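# Set the mug upright on the coaster and let go

## Task

Get the mug standing upright with all of its base resting on the coaster, and finish with neither hand touching it.

## Robot and tools

Robot: two arms. left_arm carries a left hand and sits on the +y side; right_arm carries a right hand. Measured bases: left_arm at (+0.047, +0.278, +0.013) m, right_arm at (+0.016, -0.235, +0.024) m, both facing nearly along +x. A camera stand is fixed behind the arms. A loose object may occasionally get a small nudge from outside.

Scene frame: origin at table-top height, halfway between the nominal bases. +x points out over the table, +z up, +y toward left_arm. Image left/right does not match arm names. Reported end_effector_position (m) and end_effector_quat_wxyz are in this frame and can be a few cm off, more at long reach.

Hand point: a point fixed to the palm, 0.15 m from the wrist mounting face along the fingers and 0.05 m in front of the palm. Its +z runs along straight fingers, +y points out of the palm. On the right hand +x points across the palm away from the thumb; on the left hand +x points toward the thumb. Straight fingers end 0.06-0.07 m past the point and lie 0.06 m behind it (-y). A wrist bracket on the little-finger side can collide with things.

Row layout (used by execute_actions and move): 28 numbers, each in [-1, 1], always both arms. Order: left dx, dy, dz, rx, ry, rz, then left little, ring, middle, index, thumb_bend, thumb_turn, force_limit, speed; then the same 14 for the right arm. The six pose numbers are an offset, not a pose: measured from that arm's Hand target when the action or move begins, along the Hand target's own axes. 1.0 = 0.6 m for dx, dy, dz, and 180 degrees for rx, ry, rz, which form one rotation vector. All zeros re-requests the current Hand target. The finger numbers are absolute targets: +1 straight/open, -1 curled/closed; thumb_turn -1 puts the thumb opposite the fingers, +1 beside the palm. force_limit maps -1..+1 to about 0..10 N at the fingertip (0..15 N for the two thumb motors); speed rises from nearly zero at -1 to full at +0.48 and above. Nothing in a row means "no change": to keep a hand as is, resend the eight hand numbers last executed for it (if none yet, its hand_measured plus hand_force_limit and hand_speed).

execute_actions: actions is a list of actions; each action is up to 15 rows, one per 1/30 s step; a short action repeats its final row to fill 15 steps. Every row in an action is counted from the same starting Hand target, so sending the same offset in a later action moves further. cameras: list of names, ["all"], or []. Images come back by default only with an empty actions list.

move: target is one row or up to 15 rows; all offsets count from the Hand targets at the move start, not from the previous target. speed: m/s, 0.002 to 4.3, default 0.25 (rotation up to twice that in rad/s), one value or one per target. blend: corner rounding in m, one value or one per target; 0 stops at each target. Paths are straight, end together, last 0.5-10 s, and do not avoid obstacles or the other arm. blocking=false returns early while the move runs. The result adds a "move:" line, e.g. done, off_target, moving, held, fault, plus limits such as paced or held. done means at rest within 10 mm and 2 degrees of the commanded pose; neither done nor off_target tells you about contact.

wait: seconds 0-10; arms hold their last command, a running move keeps going. stop: brakes a running move (needs some distance). zoom_image: camera (cam_head_left, cam_head_right, cam_high) and region [x0, y0, x1, y1] in pixels, at most 504 per side, of the newest image. Full images are 896x504. show_instructions: shows reference images. finished_scene: ends the scene for good; scene may be 1 or omitted.

Results: Hand target is the last commanded pose after clipping; the next offset counts from it. Arms often rest 1-5 cm short, usually low, from friction and weight; a new command, even zeros, retries, and you can add the missing distance. Each step, commanded orientation is clipped to within 40 degrees of the measured one. hand_measured, hand_stopped_by (moving, target, force, stalled, fault) and hand_load_n use the same six-motor order as the row; load is positive when the finger is pushed open and dropping near 0 signals a lost grip. Joint torques and velocities are also reported.

Gripping: with the thumb turned in front, the hand closes around things 0.035-0.065 m thick, or a handle down to about 0.025 m. A motor only starts when its target changes (by at least 0.002), then locks on arrival or at force_limit. To grip tighter, raise force_limit and send a more closed target than hand_measured; to loosen, send a more open one. Close slowly (speed -0.94 or less) for a gentle grip.

Avoid: dropping the mug or releasing it while it moves; letting anything leave the table; fast hits on the table or stand; pressing the arms or hands against each other (can fail the scene); paths near an arm's own base (go around); long stretched holds or pushes into unreachable poses, which overheat motors (MOTOR HOT warning, then an over-temperature fault that drops the arm for 30-60 s). To end a push, command the target back behind the hand point.

Each tool is called after "Call:" in YAML: its name, and indented under it one key for each argument.

Reference images:

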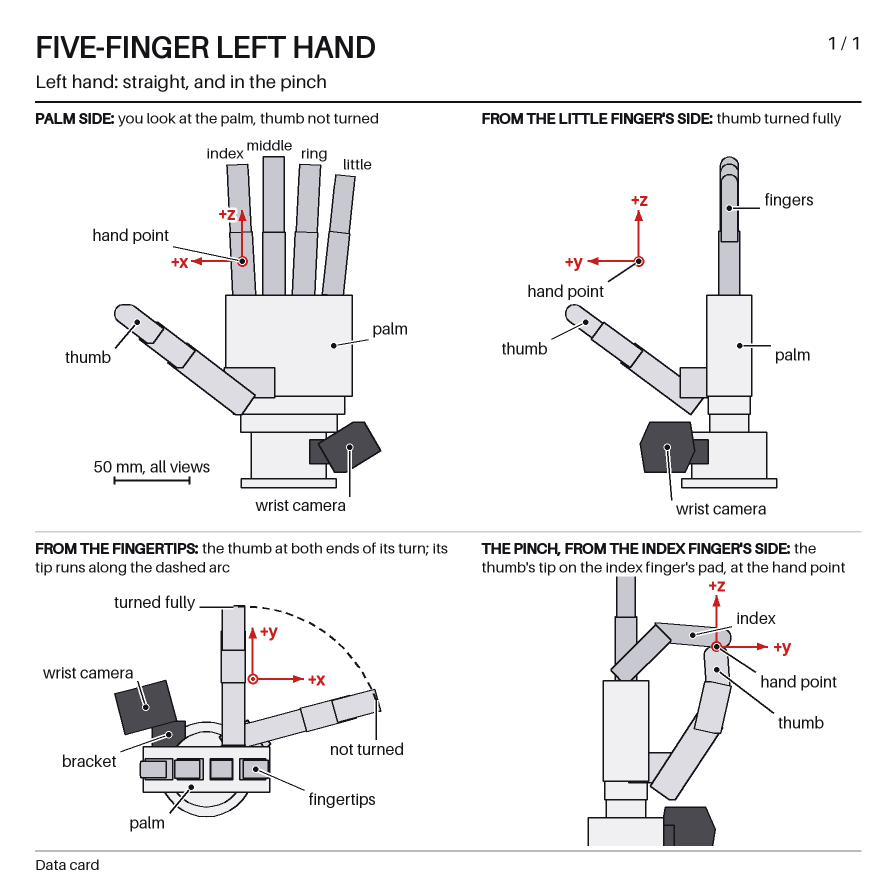

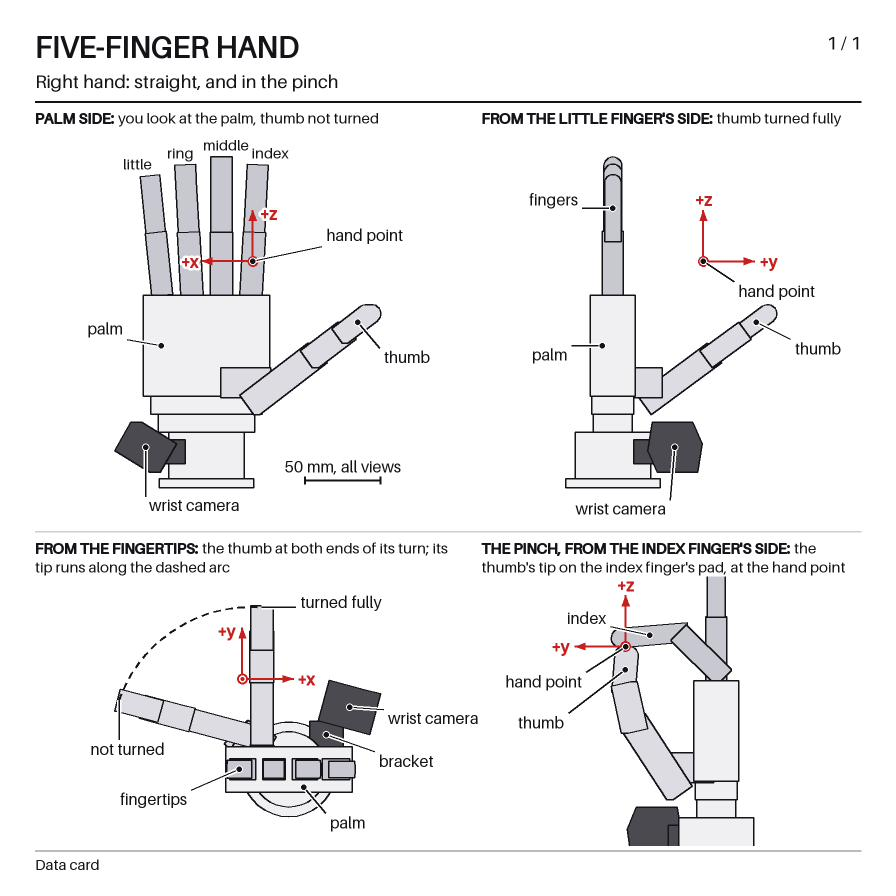

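## Session

Call:
execute_actions:
  actions: []

Scene clock: 0.00 s.
left_arm: end_effector_position=(+0.3093, +0.3516, +0.2518) hand_measured=(+1.000, +1.000, +1.000, +1.000, +1.000, +1.000) hand_load_n=(+0.0, +0.0, +0.0, +0.0, +0.0, +0.0) hand_stopped_by=(target, target, target, target, target, target) hand_force_limit=0.00 hand_speed=-0.80 end_effector_quat_wxyz=(+0.046, +0.158, +0.984, +0.064) | right_arm: end_effector_position=(+0.0848, -0.5677, +0.3842) hand_measured=(+1.000, +1.000, +1.000, +1.000, +1.000, +1.000) hand_load_n=(+0.0, +0.0, +0.0, +0.0, +0.0, +0.0) hand_stopped_by=(target, target, target, target, target, target) hand_force_limit=0.00 hand_speed=-0.80 end_effector_quat_wxyz=(+0.495, +0.772, -0.388, -0.087)
Joint positions: left_arm=[-0.077 0.967 1.011 -1.509 -0.117 1.841] | right_arm=[-0.752 1.091 1.061 -1.355 1.043 -1.493]
Joint velocities: within noise
Joint torques (N m): no reading
Heat: left arm: hottest waist 25 °C; right arm: hottest elbow 25 °C.
Hand target: left_arm +0.3175, +0.3538, +0.2670; +0.069, +0.155, +0.983, +0.069 | right_arm +0.0888, -0.5699, +0.4009; +0.503, +0.766, -0.395, -0.066

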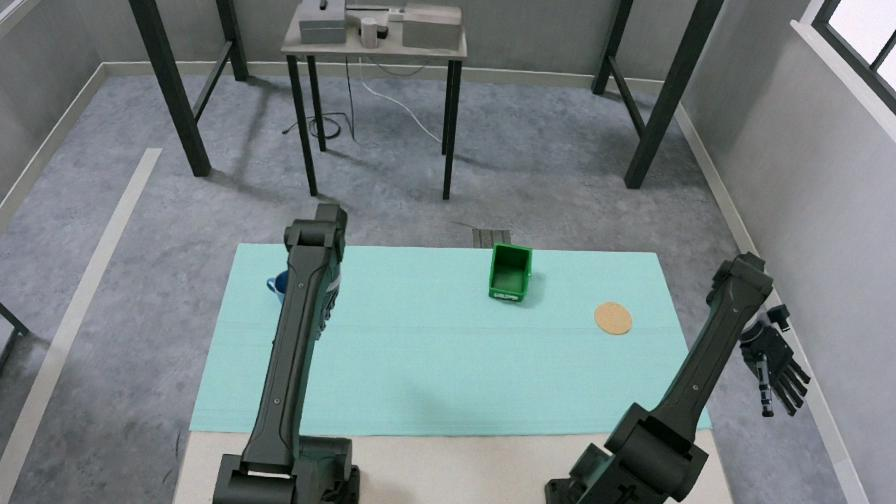

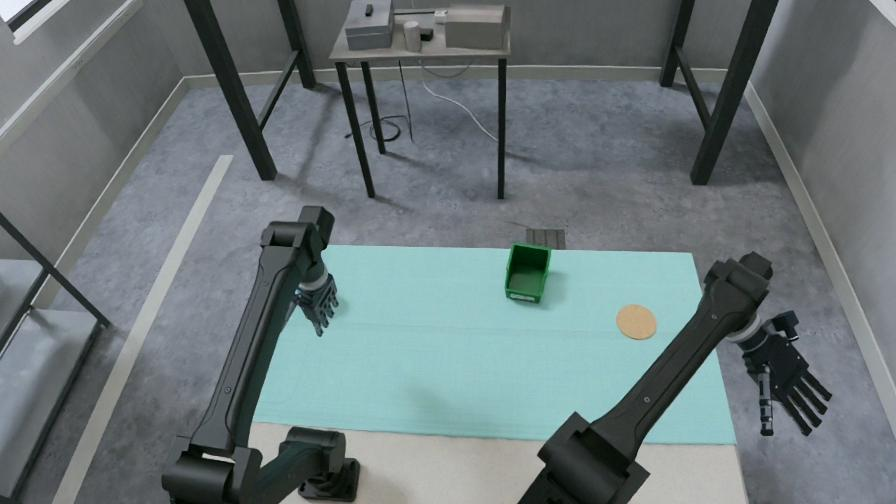

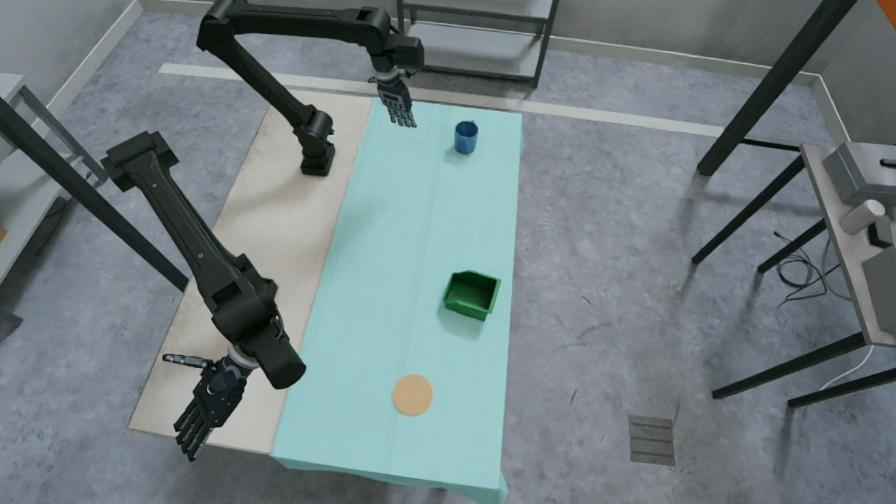

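Call:
zoom_image:
  camera: "cam_high"
  region: [360, 60, 560, 220]

Call:
zoom_image:
  camera: "cam_head_left"
  region: [230, 220, 390, 340]

Call:
zoom_image:
  camera: "cam_high"
  region: [360, 240, 560, 440]

Scaled by 2.520 from the camera's 896x504 image, which has a finer 1280x720 frame.

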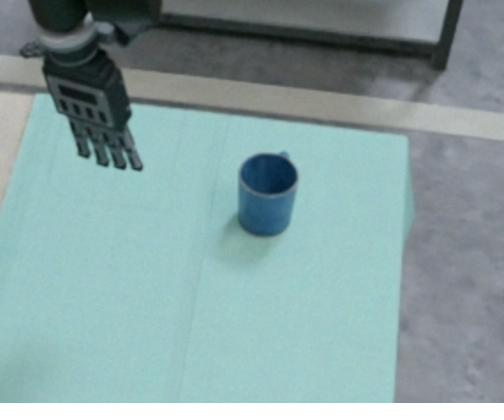

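Scaled by 3.150 from the camera's 896x504 image, which has a finer 1280x720 frame.

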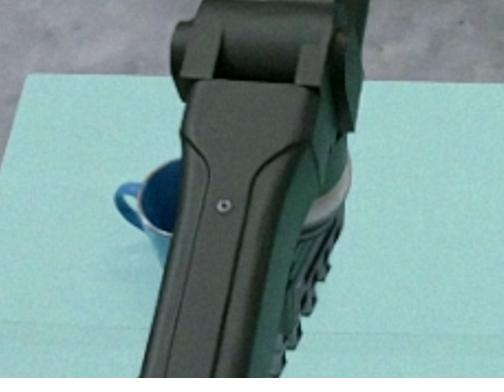

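Scaled by 2.520 from the camera's 896x504 image, which has a finer 1280x720 frame.

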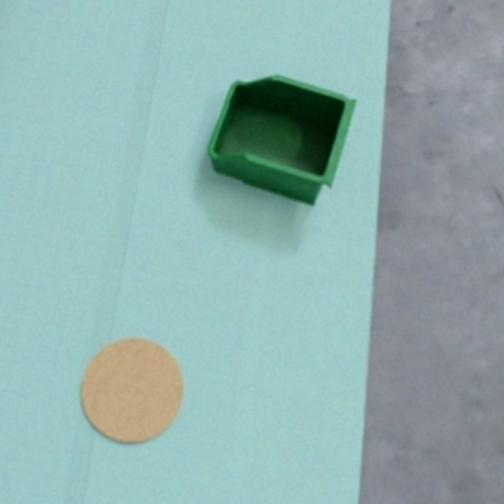

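Call:
move:
  target: [-0.0942, 0.0597, 0.1343, -0.1329, -0.4281, -0.1885, 1,1,1,1,1,-1,0,0.3, 0,0,0,0,0,0,1,1,1,1,1,1,0,-0.8]
  speed: 0.3
  cameras: ["all"]

Scene clock: 190.77 s.
left_arm: end_effector_position=(+0.3911, +0.3790, +0.1885) hand_measured=(+1.000, +1.000, +1.000, +1.000, +1.000, -1.000) hand_load_n=(+0.0, +0.0, +0.0, +0.0, +0.0, +0.0) hand_stopped_by=(target, target, target, target, target, target) hand_force_limit=0.00 hand_speed=0.30 end_effector_quat_wxyz=(+0.685, -0.124, +0.708, +0.119) | right_arm: end_effector_position=(+0.0848, -0.5677, +0.3842) hand_measured=(+1.000, +1.000, +1.000, +1.000, +1.000, +1.000) hand_load_n=(+0.0, +0.0, +0.0, +0.0, +0.0, +0.0) hand_stopped_by=(target, target, target, target, target, target) hand_force_limit=0.00 hand_speed=-0.80 end_effector_quat_wxyz=(+0.495, +0.772, -0.388, -0.087)
Joint positions: left_arm=[-0.132 0.809 0.143 0.63 -0.453 1.553] | right_arm=[-0.752 1.091 1.061 -1.355 1.043 -1.493]
Joint torques (N m): left_arm=[-0.79 1.2 6.75 3.37 -0.2 0.18] | right_arm=[-0.56 -5.71 10.32 0.54 0.86 -0.03]
Heat: left arm: hottest elbow 34 °C; right arm: hottest elbow 42 °C.
Hand target: left_arm +0.3939, +0.3791, +0.2000; +0.696, -0.123, +0.697, +0.123 | right_arm +0.0888, -0.5699, +0.4009; +0.503, +0.766, -0.395, -0.066
Off the commanded pose: left_arm 0.012 m, 2 deg | right_arm 0.017 m, 3 deg.
move: off_target (left_arm, right_arm)

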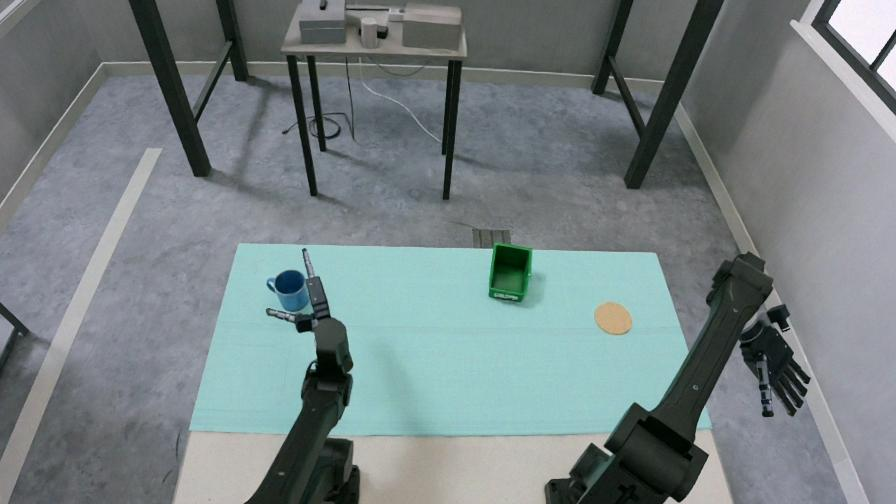

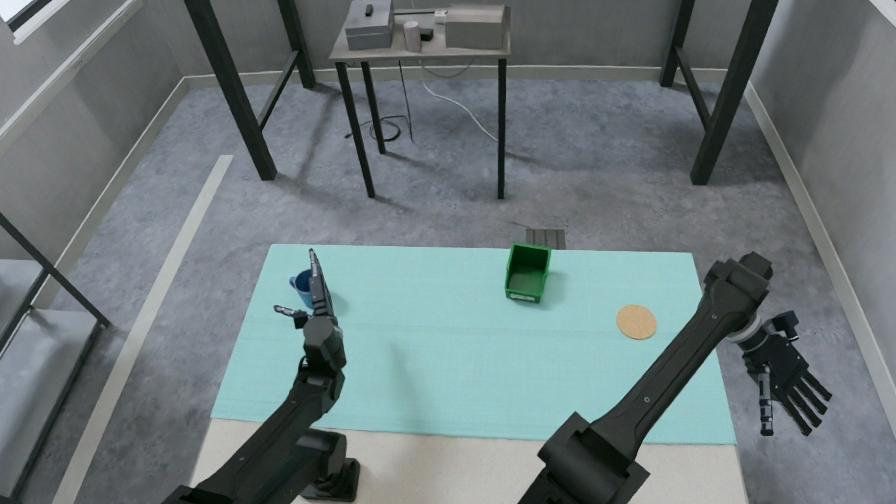

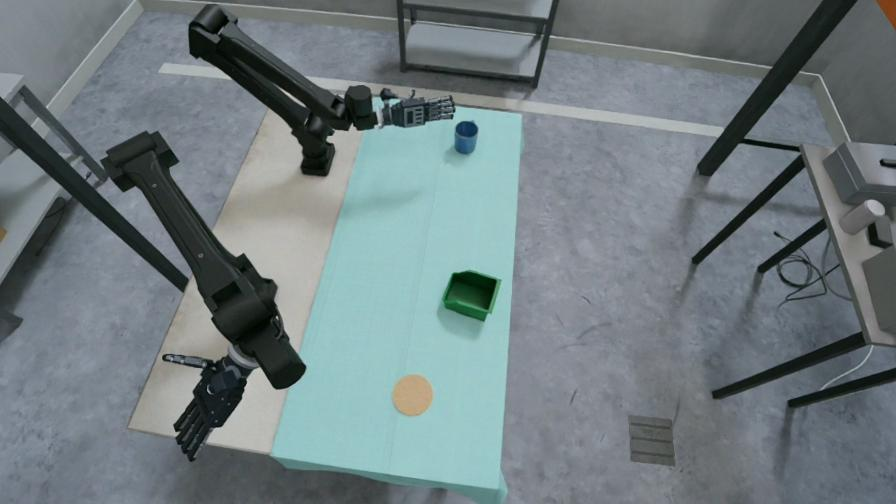

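Call:
zoom_image:
  camera: "cam_head_left"
  region: [250, 240, 350, 340]

Call:
zoom_image:
  camera: "cam_high"
  region: [360, 80, 500, 180]

Scaled by 5.040 from the camera's 896x504 image, which has a finer 1280x720 frame.

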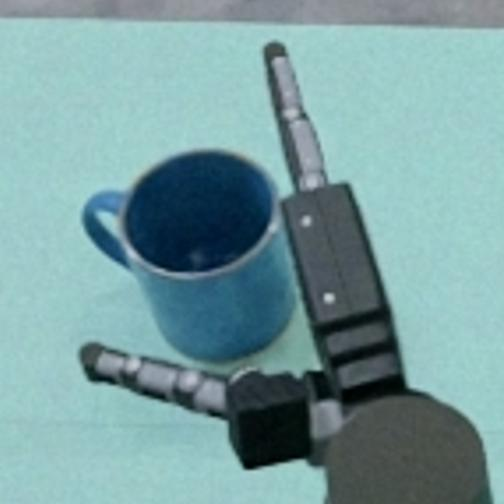

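Scaled by 3.600 from the camera's 896x504 image, which has a finer 1280x720 frame.

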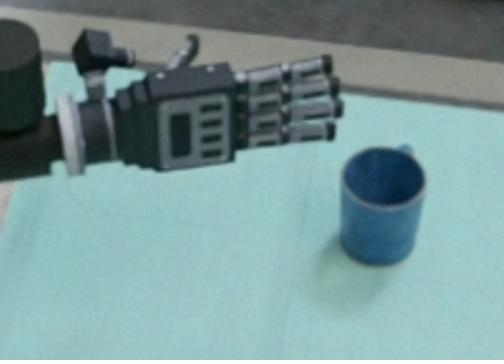

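Call:
move:
  target: [0.23, -0.0343, 0.0602, 0,0,0, 1,1,1,1,1,-1,0,0.3, 0,0,0,0,0,0,1,1,1,1,1,1,0,-0.8]
  speed: 0.15
  cameras: ["all"]

Call:
zoom_image:
  camera: "cam_head_left"
  region: [250, 240, 350, 340]

Call:
zoom_image:
  camera: "cam_high"
  region: [380, 90, 520, 190]

Scene clock: 280.80 s.
left_arm: end_effector_position=(+0.4270, +0.3731, +0.0522) hand_measured=(+1.000, +1.000, +1.000, +1.000, +1.000, -1.000) hand_load_n=(+0.0, +0.0, +0.0, +0.0, +0.0, +0.5) hand_stopped_by=(target, target, target, target, target, target) hand_force_limit=0.00 hand_speed=0.30 end_effector_quat_wxyz=(+0.657, -0.129, +0.733, +0.121) | right_arm: end_effector_position=(+0.0848, -0.5677, +0.3842) hand_measured=(+1.000, +1.000, +1.000, +1.000, +1.000, +1.000) hand_load_n=(+0.0, +0.0, +0.0, +0.0, +0.0, +0.0) hand_stopped_by=(target, target, target, target, target, target) hand_force_limit=0.00 hand_speed=-0.80 end_effector_quat_wxyz=(+0.495, +0.772, -0.388, -0.087)
Joint positions: left_arm=[-0.143 1.823 0.172 1.529 -0.473 1.522] | right_arm=[-0.752 1.091 1.061 -1.355 1.043 -1.493]
Joint torques (N m): left_arm=[-0.79 -4.78 1.39 3.36 -0.26 0.06] | right_arm=[-0.79 -6.24 10.35 0.47 0.85 -0.06]
Heat: left arm: hottest elbow 31 °C; right arm: hottest elbow 43 °C.
Hand target: left_arm +0.4348, +0.3722, +0.0620; +0.696, -0.123, +0.697, +0.123 | right_arm +0.0888, -0.5699, +0.4009; +0.503, +0.766, -0.395, -0.066
Off the commanded pose: left_arm 0.013 m, 6 deg | right_arm 0.017 m, 3 deg.
joint sent to its limit (left arm) — joint 4 (wrist pitch), upper limit. The joint targets are off in position and orientation.
move: off_target (left_arm, right_arm)

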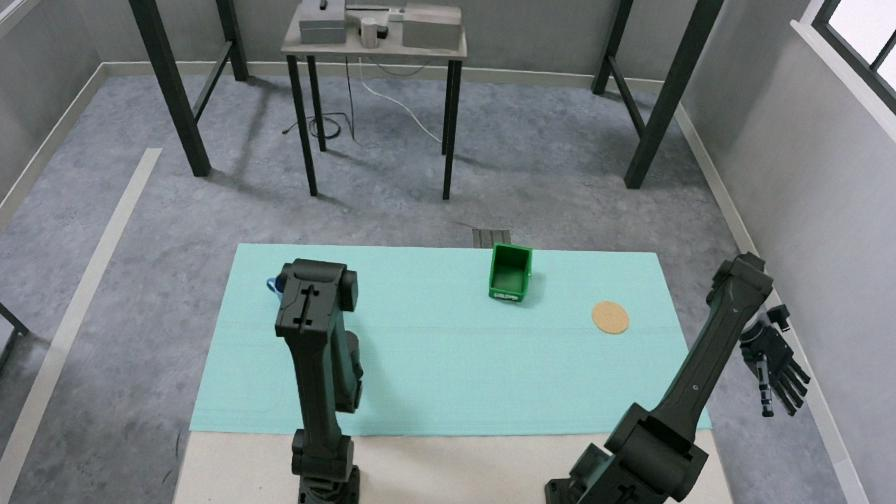

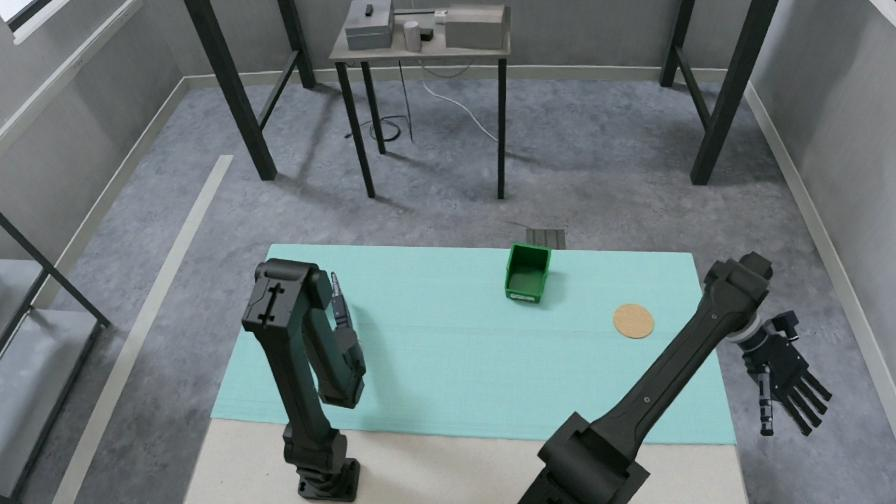

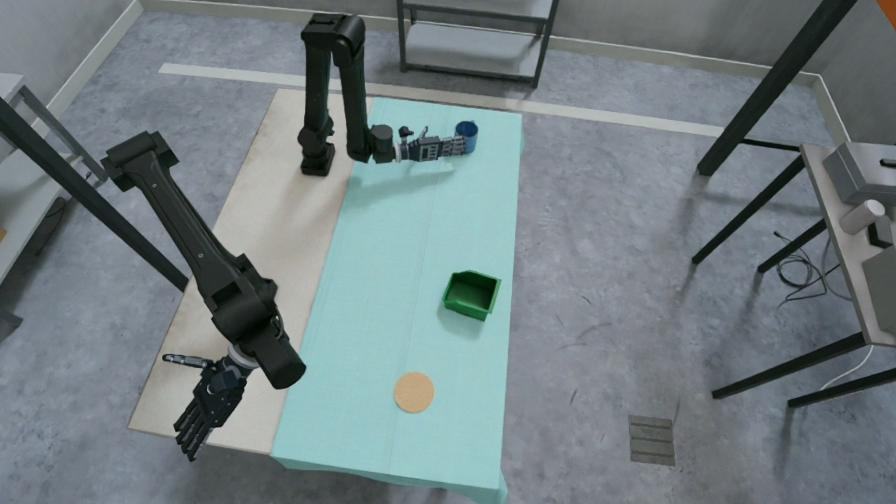

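Scaled by 5.040 from the camera's 896x504 image, which has a finer 1280x720 frame.

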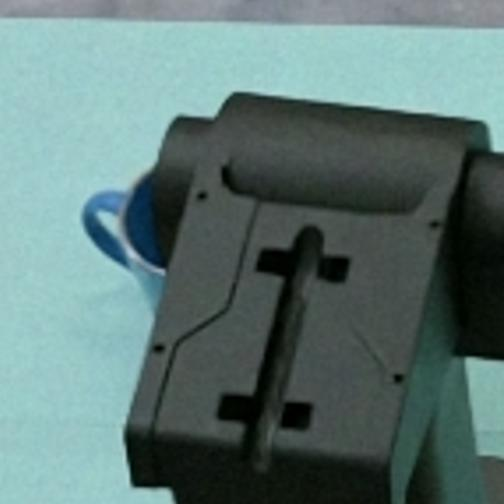

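Scaled by 3.600 from the camera's 896x504 image, which has a finer 1280x720 frame.

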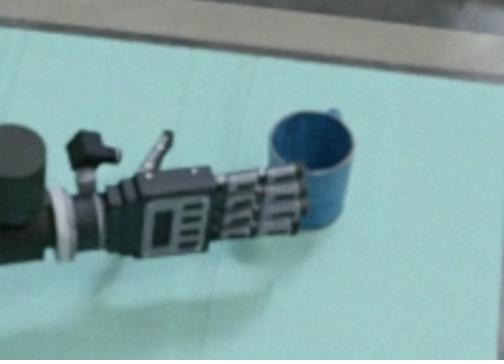

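Call:
move:
  target: [0.0, 0.0178, 0.1, 0,0.0222,0, 1,1,1,1,1,-1,0,0.3, 0,0,0,0,0,0,1,1,1,1,1,1,0,-0.8]
  speed: 0.1
  cameras: ["cam_high"]

Call:
zoom_image:
  camera: "cam_high"
  region: [380, 90, 520, 190]

Scene clock: 314.97 s.
left_arm: end_effector_position=(+0.4794, +0.3967, +0.0561) hand_measured=(+1.000, +1.000, +1.000, +1.000, +1.000, -1.000) hand_load_n=(+0.0, +0.0, +0.0, +0.0, +0.0, +0.5) hand_stopped_by=(target, target, target, target, target, target) hand_force_limit=0.00 hand_speed=0.30 end_effector_quat_wxyz=(+0.666, -0.129, +0.726, +0.110) | right_arm: end_effector_position=(+0.0848, -0.5677, +0.3842) hand_measured=(+1.000, +1.000, +1.000, +1.000, +1.000, +1.000) hand_load_n=(+0.0, +0.0, +0.0, +0.0, +0.0, +0.0) hand_stopped_by=(target, target, target, target, target, target) hand_force_limit=0.00 hand_speed=-0.80 end_effector_quat_wxyz=(+0.495, +0.772, -0.388, -0.087)
Joint positions: left_arm=[-0.024 1.824 0.296 1.435 -0.34 1.528] | right_arm=[-0.752 1.091 1.061 -1.355 1.043 -1.493]
Joint torques (N m): left_arm=[0.79 -5.6 2.81 2.29 0.06 0.17] | right_arm=[-0.67 -6.12 10.33 0.53 0.87 -0.05]
Heat: left arm: hottest elbow 30 °C; right arm: hottest elbow 44 °C.
Hand target: left_arm +0.4875, +0.4027, +0.0619; +0.671, -0.127, +0.720, +0.119 | right_arm +0.0888, -0.5699, +0.4009; +0.503, +0.766, -0.395, -0.066
Off the commanded pose: left_arm 0.012 m, 1 deg | right_arm 0.017 m, 3 deg.
move: off_target (left_arm, right_arm)
Images, in order (width x height): cam_high 896x504.

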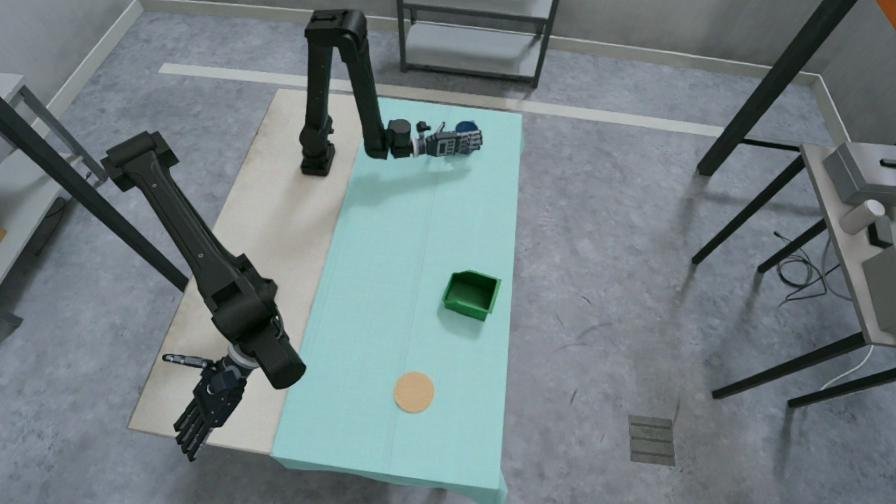

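Scaled by 3.600 from the camera's 896x504 image, which has a finer 1280x720 frame.

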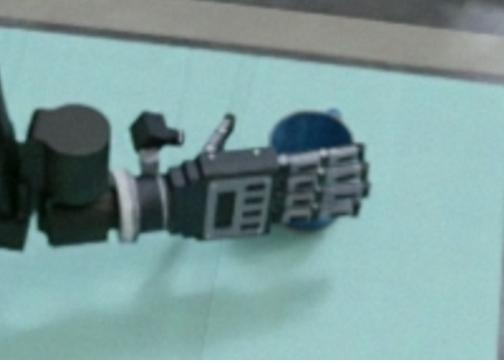

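Call:
move:
  target: [0.008, 0.0133, 0.0617, 0,0,0, 1,1,1,1,1,-1,0,0.3, 0,0,0,0,0,0,1,1,1,1,1,1,0,-0.8]
  speed: 0.08
  cameras: ["all"]

Call:
zoom_image:
  camera: "cam_high"
  region: [380, 90, 520, 190]

Call:
zoom_image:
  camera: "cam_head_right"
  region: [240, 220, 380, 340]

Scene clock: 328.13 s.
left_arm: end_effector_position=(+0.5098, +0.4162, +0.0477) hand_measured=(+1.000, +1.000, +1.000, +1.000, +1.000, -1.000) hand_load_n=(+0.0, +0.0, -0.5, +0.0, +0.0, +0.5) hand_stopped_by=(target, target, target, target, target, target) hand_force_limit=0.00 hand_speed=0.30 end_effector_quat_wxyz=(+0.665, -0.130, +0.727, +0.112) | right_arm: end_effector_position=(+0.0848, -0.5677, +0.3842) hand_measured=(+1.000, +1.000, +1.000, +1.000, +1.000, +1.000) hand_load_n=(+0.0, +0.0, +0.0, +0.0, +0.0, +0.0) hand_stopped_by=(target, target, target, target, target, target) hand_force_limit=0.00 hand_speed=-0.80 end_effector_quat_wxyz=(+0.495, +0.772, -0.388, -0.087)
Joint positions: left_arm=[0.038 1.875 0.384 1.397 -0.28 1.534] | right_arm=[-0.752 1.091 1.061 -1.355 1.043 -1.493]
Joint torques (N m): left_arm=[0.26 -6.65 3.29 2.32 0.08 0.15] | right_arm=[-0.62 -5.95 10.4 0.58 0.86 -0.05]
Heat: left arm: hottest elbow 29 °C; right arm: hottest elbow 44 °C.
Hand target: left_arm +0.5192, +0.4227, +0.0546; +0.671, -0.127, +0.720, +0.119 | right_arm +0.0888, -0.5699, +0.4009; +0.503, +0.766, -0.395, -0.066
Off the commanded pose: left_arm 0.013 m, 1 deg | right_arm 0.017 m, 3 deg.
move: off_target (left_arm, right_arm)

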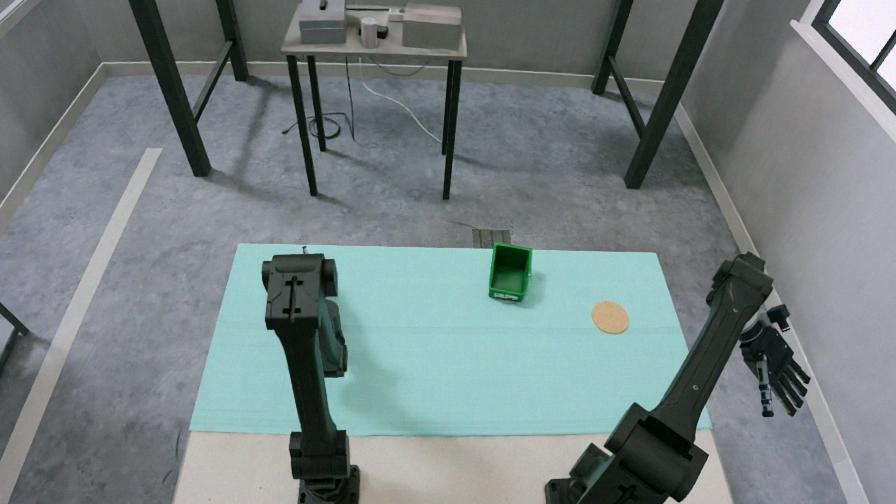

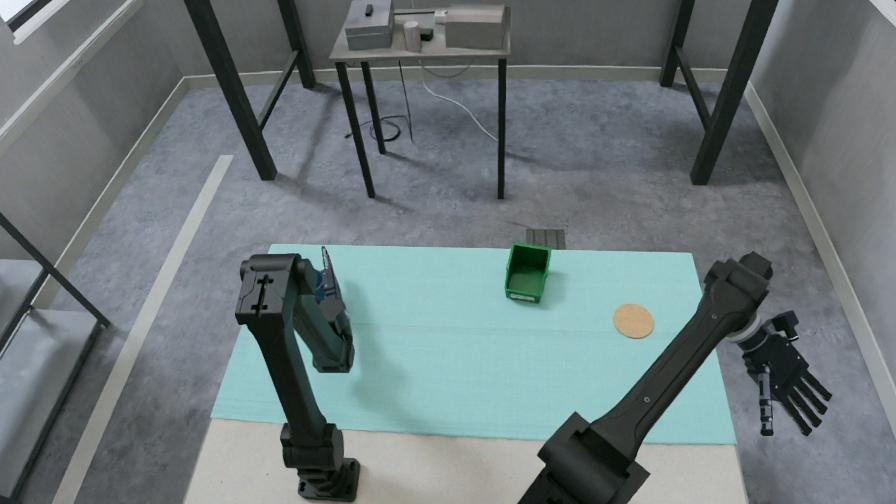

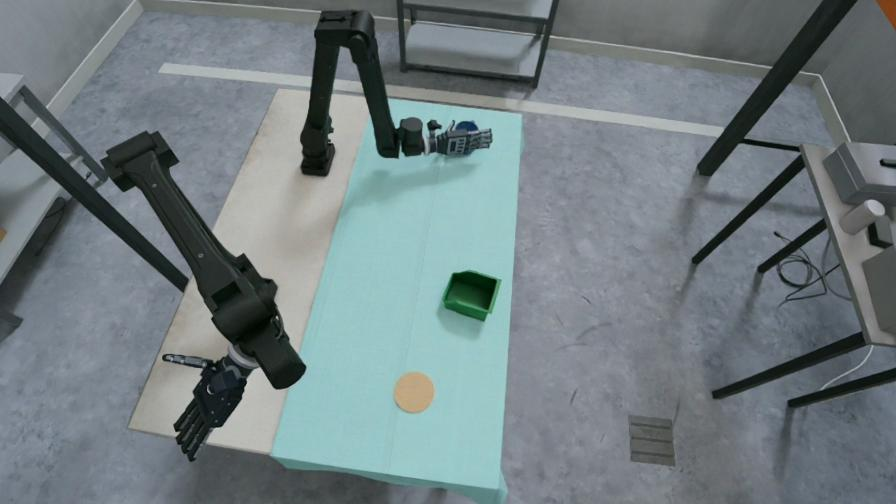

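Scaled by 3.600 from the camera's 896x504 image, which has a finer 1280x720 frame.

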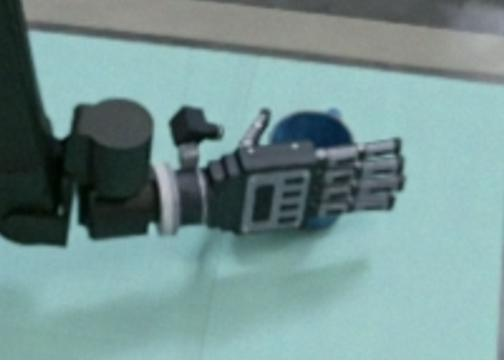

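Scaled by 3.600 from the camera's 896x504 image, which has a finer 1280x720 frame.

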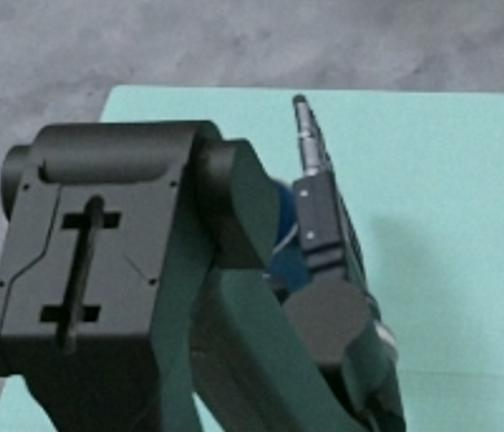

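Call:
move:
  target:
    - [0.0133,0,0,0,0,0, 1,1,1,1,1,-1,0,0.3, 0,0,0,0,0,0,1,1,1,1,1,1,0,-0.8]
    - [0.0133,0,0,0,0,0, 1,1,-0.6,-0.6,-0.6,-1,-0.4,-0.85, 0,0,0,0,0,0,1,1,1,1,1,1,0,-0.8]
  speed: 0.08
  cameras: ["cam_high","cam_head_right","cam_head_left"]

Call:
zoom_image:
  camera: "cam_high"
  region: [380, 90, 520, 190]

Call:
zoom_image:
  camera: "cam_head_right"
  region: [240, 220, 380, 340]

Scene clock: 347.10 s.
left_arm: end_effector_position=(+0.5077, +0.4186, +0.0324) hand_measured=(+1.000, +1.000, +0.462, +0.488, +0.740, -1.000) hand_load_n=(+0.0, +0.0, +6.0, +0.5, +13.0, +2.0) hand_stopped_by=(target, target, force, force, force, target) hand_force_limit=-0.40 hand_speed=-0.85 end_effector_quat_wxyz=(+0.653, -0.129, +0.737, +0.113) | right_arm: end_effector_position=(+0.0848, -0.5677, +0.3842) hand_measured=(+1.000, +1.000, +1.000, +1.000, +1.000, +1.000) hand_load_n=(+0.0, +0.0, +0.5, +0.0, +0.0, +0.0) hand_stopped_by=(target, target, target, target, target, target) hand_force_limit=0.00 hand_speed=-0.80 end_effector_quat_wxyz=(+0.495, +0.772, -0.388, -0.087)
Joint positions: left_arm=[0.046 1.913 0.388 1.4 -0.274 1.534] | right_arm=[-0.752 1.091 1.061 -1.355 1.043 -1.493]
Joint torques (N m): left_arm=[0.38 -6.95 2.89 3.48 0.03 0.14] | right_arm=[-0.79 -6.24 10.4 0.57 0.84 -0.06]
Heat: left arm: hottest elbow 29 °C; right arm: hottest elbow 44 °C.
Hand target: left_arm +0.5186, +0.4226, +0.0466; +0.671, -0.127, +0.720, +0.119 | right_arm +0.0888, -0.5699, +0.4009; +0.503, +0.766, -0.395, -0.066
Off the commanded pose: left_arm 0.018 m, 3 deg | right_arm 0.017 m, 3 deg.
move: off_target (left_arm, right_arm); target 2's new numbers were sent with left_arm's hand 0.019 m and 3 deg from that target

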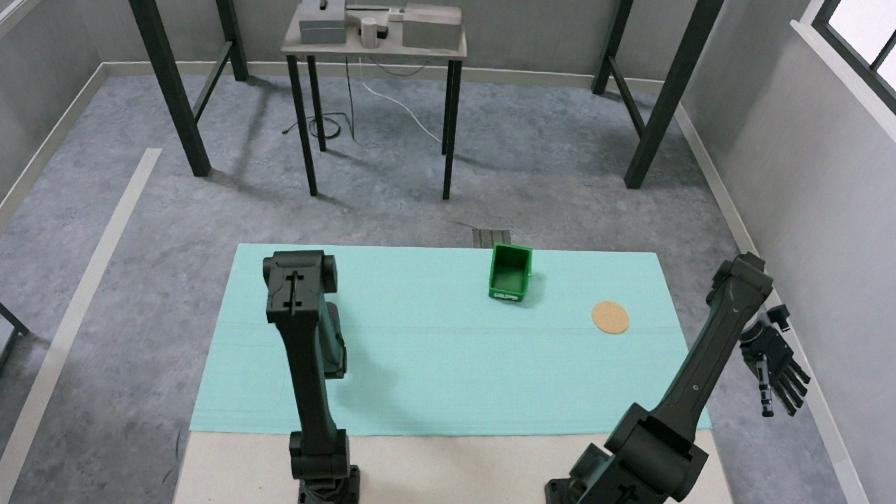

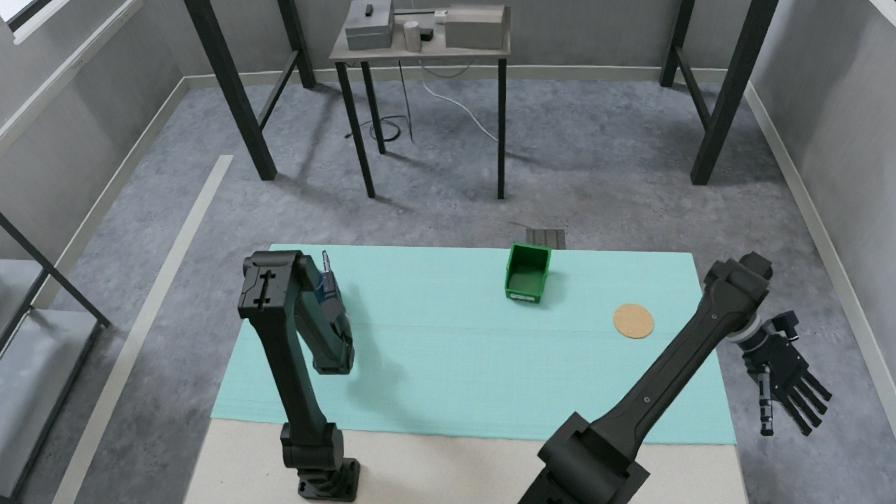

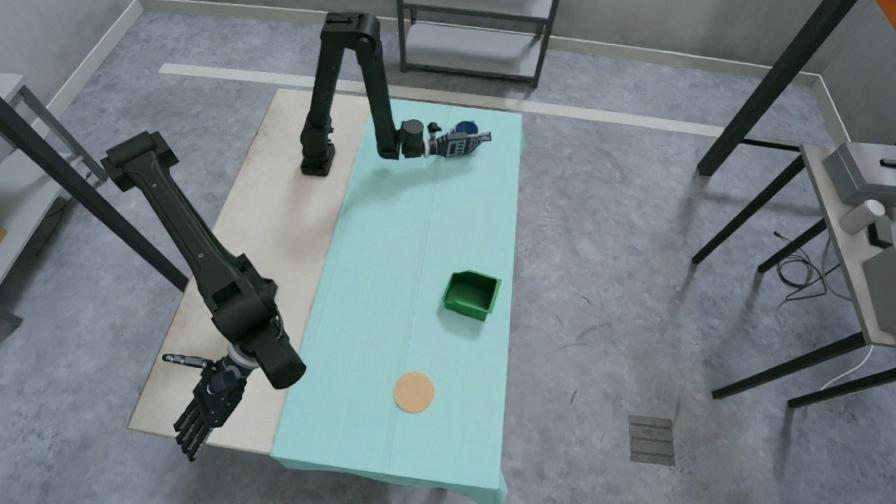

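Scaled by 3.600 from the camera's 896x504 image, which has a finer 1280x720 frame.

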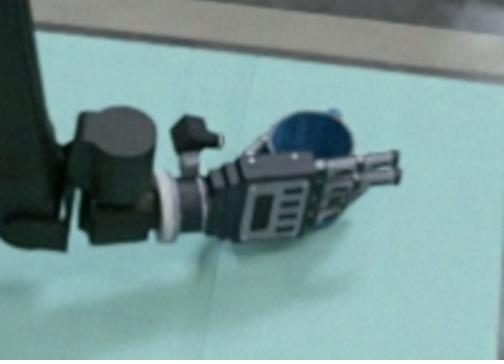

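Scaled by 3.600 from the camera's 896x504 image, which has a finer 1280x720 frame.

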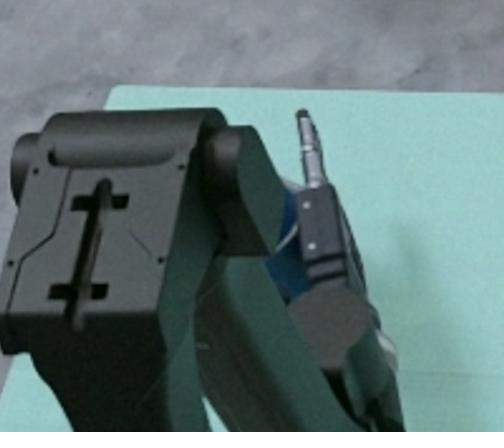

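Call:
move:
  target: [0,0,0,0,0,0, 1,-0.6,-0.6,-0.62,-0.6,-1,-0.4,-0.9, 0,0,0,0,0,0,1,1,1,1,1,1,0,-0.8]
  speed: 0.08
  cameras: ["cam_high"]

Call:
zoom_image:
  camera: "cam_high"
  region: [380, 90, 520, 190]

Scene clock: 360.80 s.
left_arm: end_effector_position=(+0.5079, +0.4184, +0.0324) hand_measured=(+1.000, +0.442, +0.462, +0.480, +0.742, -1.000) hand_load_n=(+0.0, +3.5, +3.0, +2.0, +15.0, +2.5) hand_stopped_by=(target, force, force, force, force, target) hand_force_limit=-0.40 hand_speed=-0.90 end_effector_quat_wxyz=(+0.654, -0.129, +0.737, +0.113) | right_arm: end_effector_position=(+0.0848, -0.5677, +0.3842) hand_measured=(+1.000, +1.000, +1.000, +1.000, +1.000, +1.000) hand_load_n=(+0.0, +0.0, +0.0, +0.0, +0.0, +0.0) hand_stopped_by=(target, target, target, target, target, target) hand_force_limit=0.00 hand_speed=-0.80 end_effector_quat_wxyz=(+0.495, +0.772, -0.388, -0.087)
Joint positions: left_arm=[0.046 1.913 0.388 1.4 -0.272 1.534] | right_arm=[-0.752 1.091 1.061 -1.355 1.043 -1.493]
Joint torques (N m): left_arm=[0.09 -6.59 2.86 3.58 0 0.15] | right_arm=[-0.79 -5.66 10.29 0.51 0.83 -0.07]
Heat: left arm: hottest elbow 29 °C; right arm: hottest elbow 44 °C.
Hand target: left_arm +0.5186, +0.4226, +0.0466; +0.671, -0.127, +0.720, +0.119 | right_arm +0.0888, -0.5699, +0.4009; +0.503, +0.766, -0.395, -0.066
Off the commanded pose: left_arm 0.018 m, 3 deg | right_arm 0.017 m, 3 deg.
move: off_target (left_arm, right_arm)
Images, in order (width x height): cam_high 896x504.

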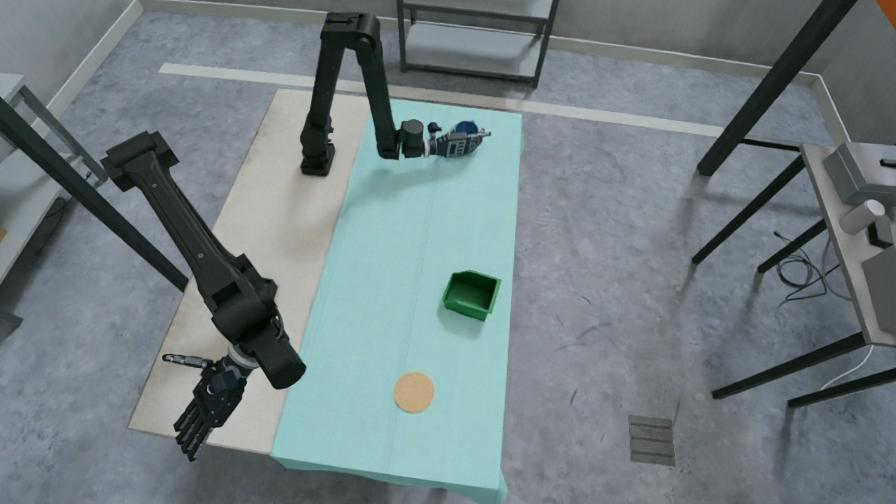

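Scaled by 3.600 from the camera's 896x504 image, which has a finer 1280x720 frame.

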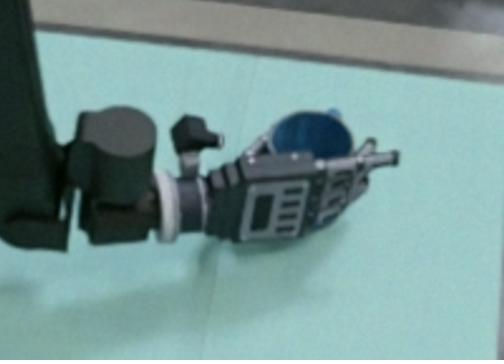

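Call:
move:
  target:
    - [0,0,0,0,0,0, 1,-0.6,-0.6,-0.62,0.755,-1,-0.4,-0.9, 0,0,0,0,0,0,1,1,1,1,1,1,0,-0.8]
    - [-0.07,0,0,0,0,0, 1,-0.6,-0.6,-0.62,0.755,-1,-0.4,-0.9, 0,0,0,0,0,0,1,1,1,1,1,1,0,-0.8]
  speed: 0.06
  cameras: ["all"]

Call:
zoom_image:
  camera: "cam_high"
  region: [380, 70, 520, 170]

Call:
zoom_image:
  camera: "cam_head_right"
  region: [240, 220, 380, 340]

Scene clock: 377.73 s.
left_arm: end_effector_position=(+0.5134, +0.4146, +0.0625) hand_measured=(+1.000, +0.442, +0.462, +0.480, +0.758, -1.000) hand_load_n=(+0.0, +1.5, +1.5, +1.5, +7.5, +3.5) hand_stopped_by=(target, force, force, force, force, target) hand_force_limit=-0.40 hand_speed=-0.90 end_effector_quat_wxyz=(+0.650, -0.125, +0.742, +0.109) | right_arm: end_effector_position=(+0.0848, -0.5677, +0.3842) hand_measured=(+1.000, +1.000, +1.000, +1.000, +1.000, +1.000) hand_load_n=(+0.0, +0.0, +0.0, +0.0, +0.0, +0.0) hand_stopped_by=(target, target, target, target, target, target) hand_force_limit=0.00 hand_speed=-0.80 end_effector_quat_wxyz=(+0.495, +0.772, -0.388, -0.087)
Joint positions: left_arm=[0.038 1.757 0.388 1.231 -0.269 1.534] | right_arm=[-0.752 1.091 1.061 -1.355 1.043 -1.493]
Joint torques (N m): left_arm=[0.44 -9.52 3.41 2.84 0 0.14] | right_arm=[-0.67 -6.12 10.18 0.62 0.86 -0.05]
Heat: left arm: hottest elbow 28 °C; right arm: hottest elbow 45 °C.
Hand target: left_arm +0.5214, +0.4235, +0.0885; +0.671, -0.127, +0.720, +0.119 | right_arm +0.0888, -0.5699, +0.4009; +0.503, +0.766, -0.395, -0.066
Off the commanded pose: left_arm 0.029 m, 4 deg | right_arm 0.017 m, 3 deg.
move: off_target (left_arm, right_arm)

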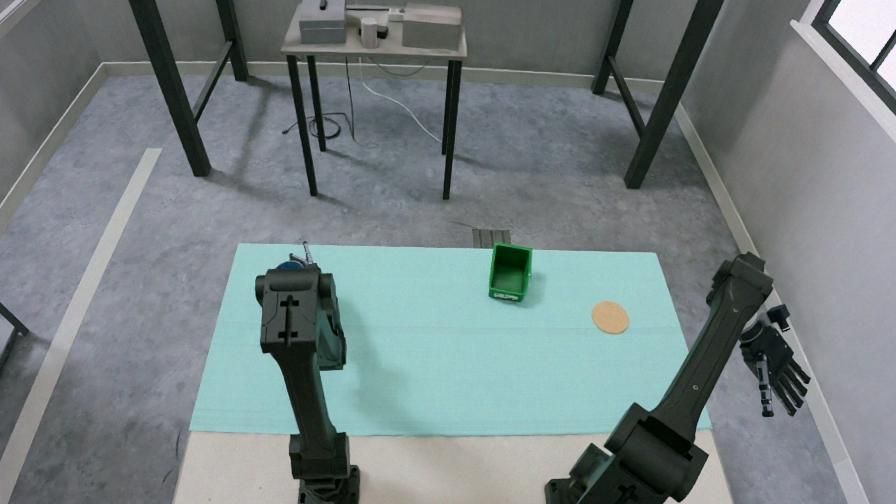

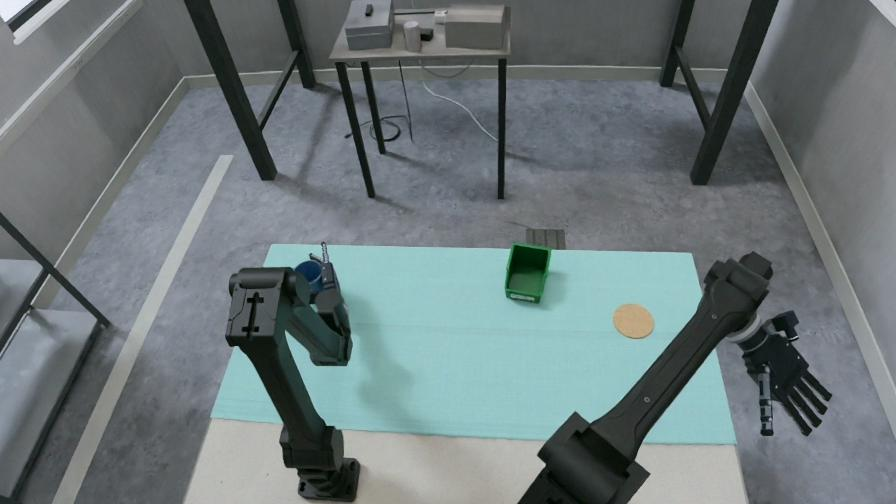

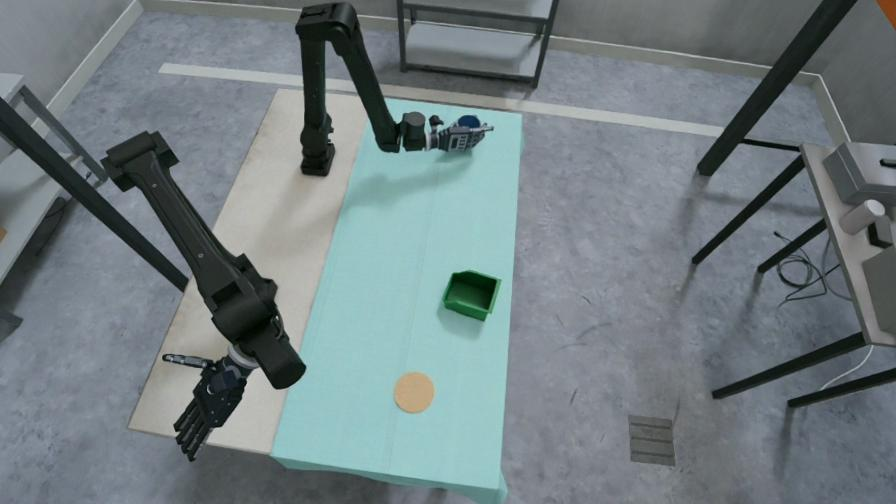

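Scaled by 3.600 from the camera's 896x504 image, which has a finer 1280x720 frame.

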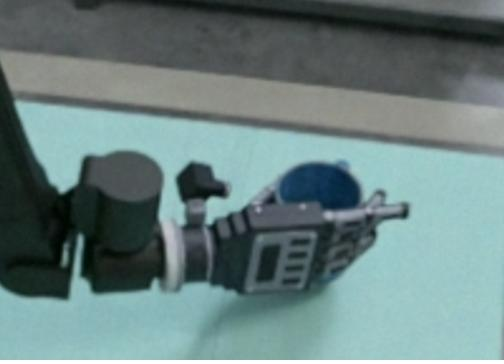

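Scaled by 3.600 from the camera's 896x504 image, which has a finer 1280x720 frame.

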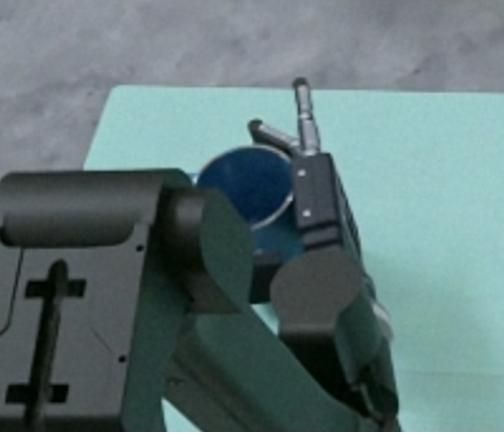

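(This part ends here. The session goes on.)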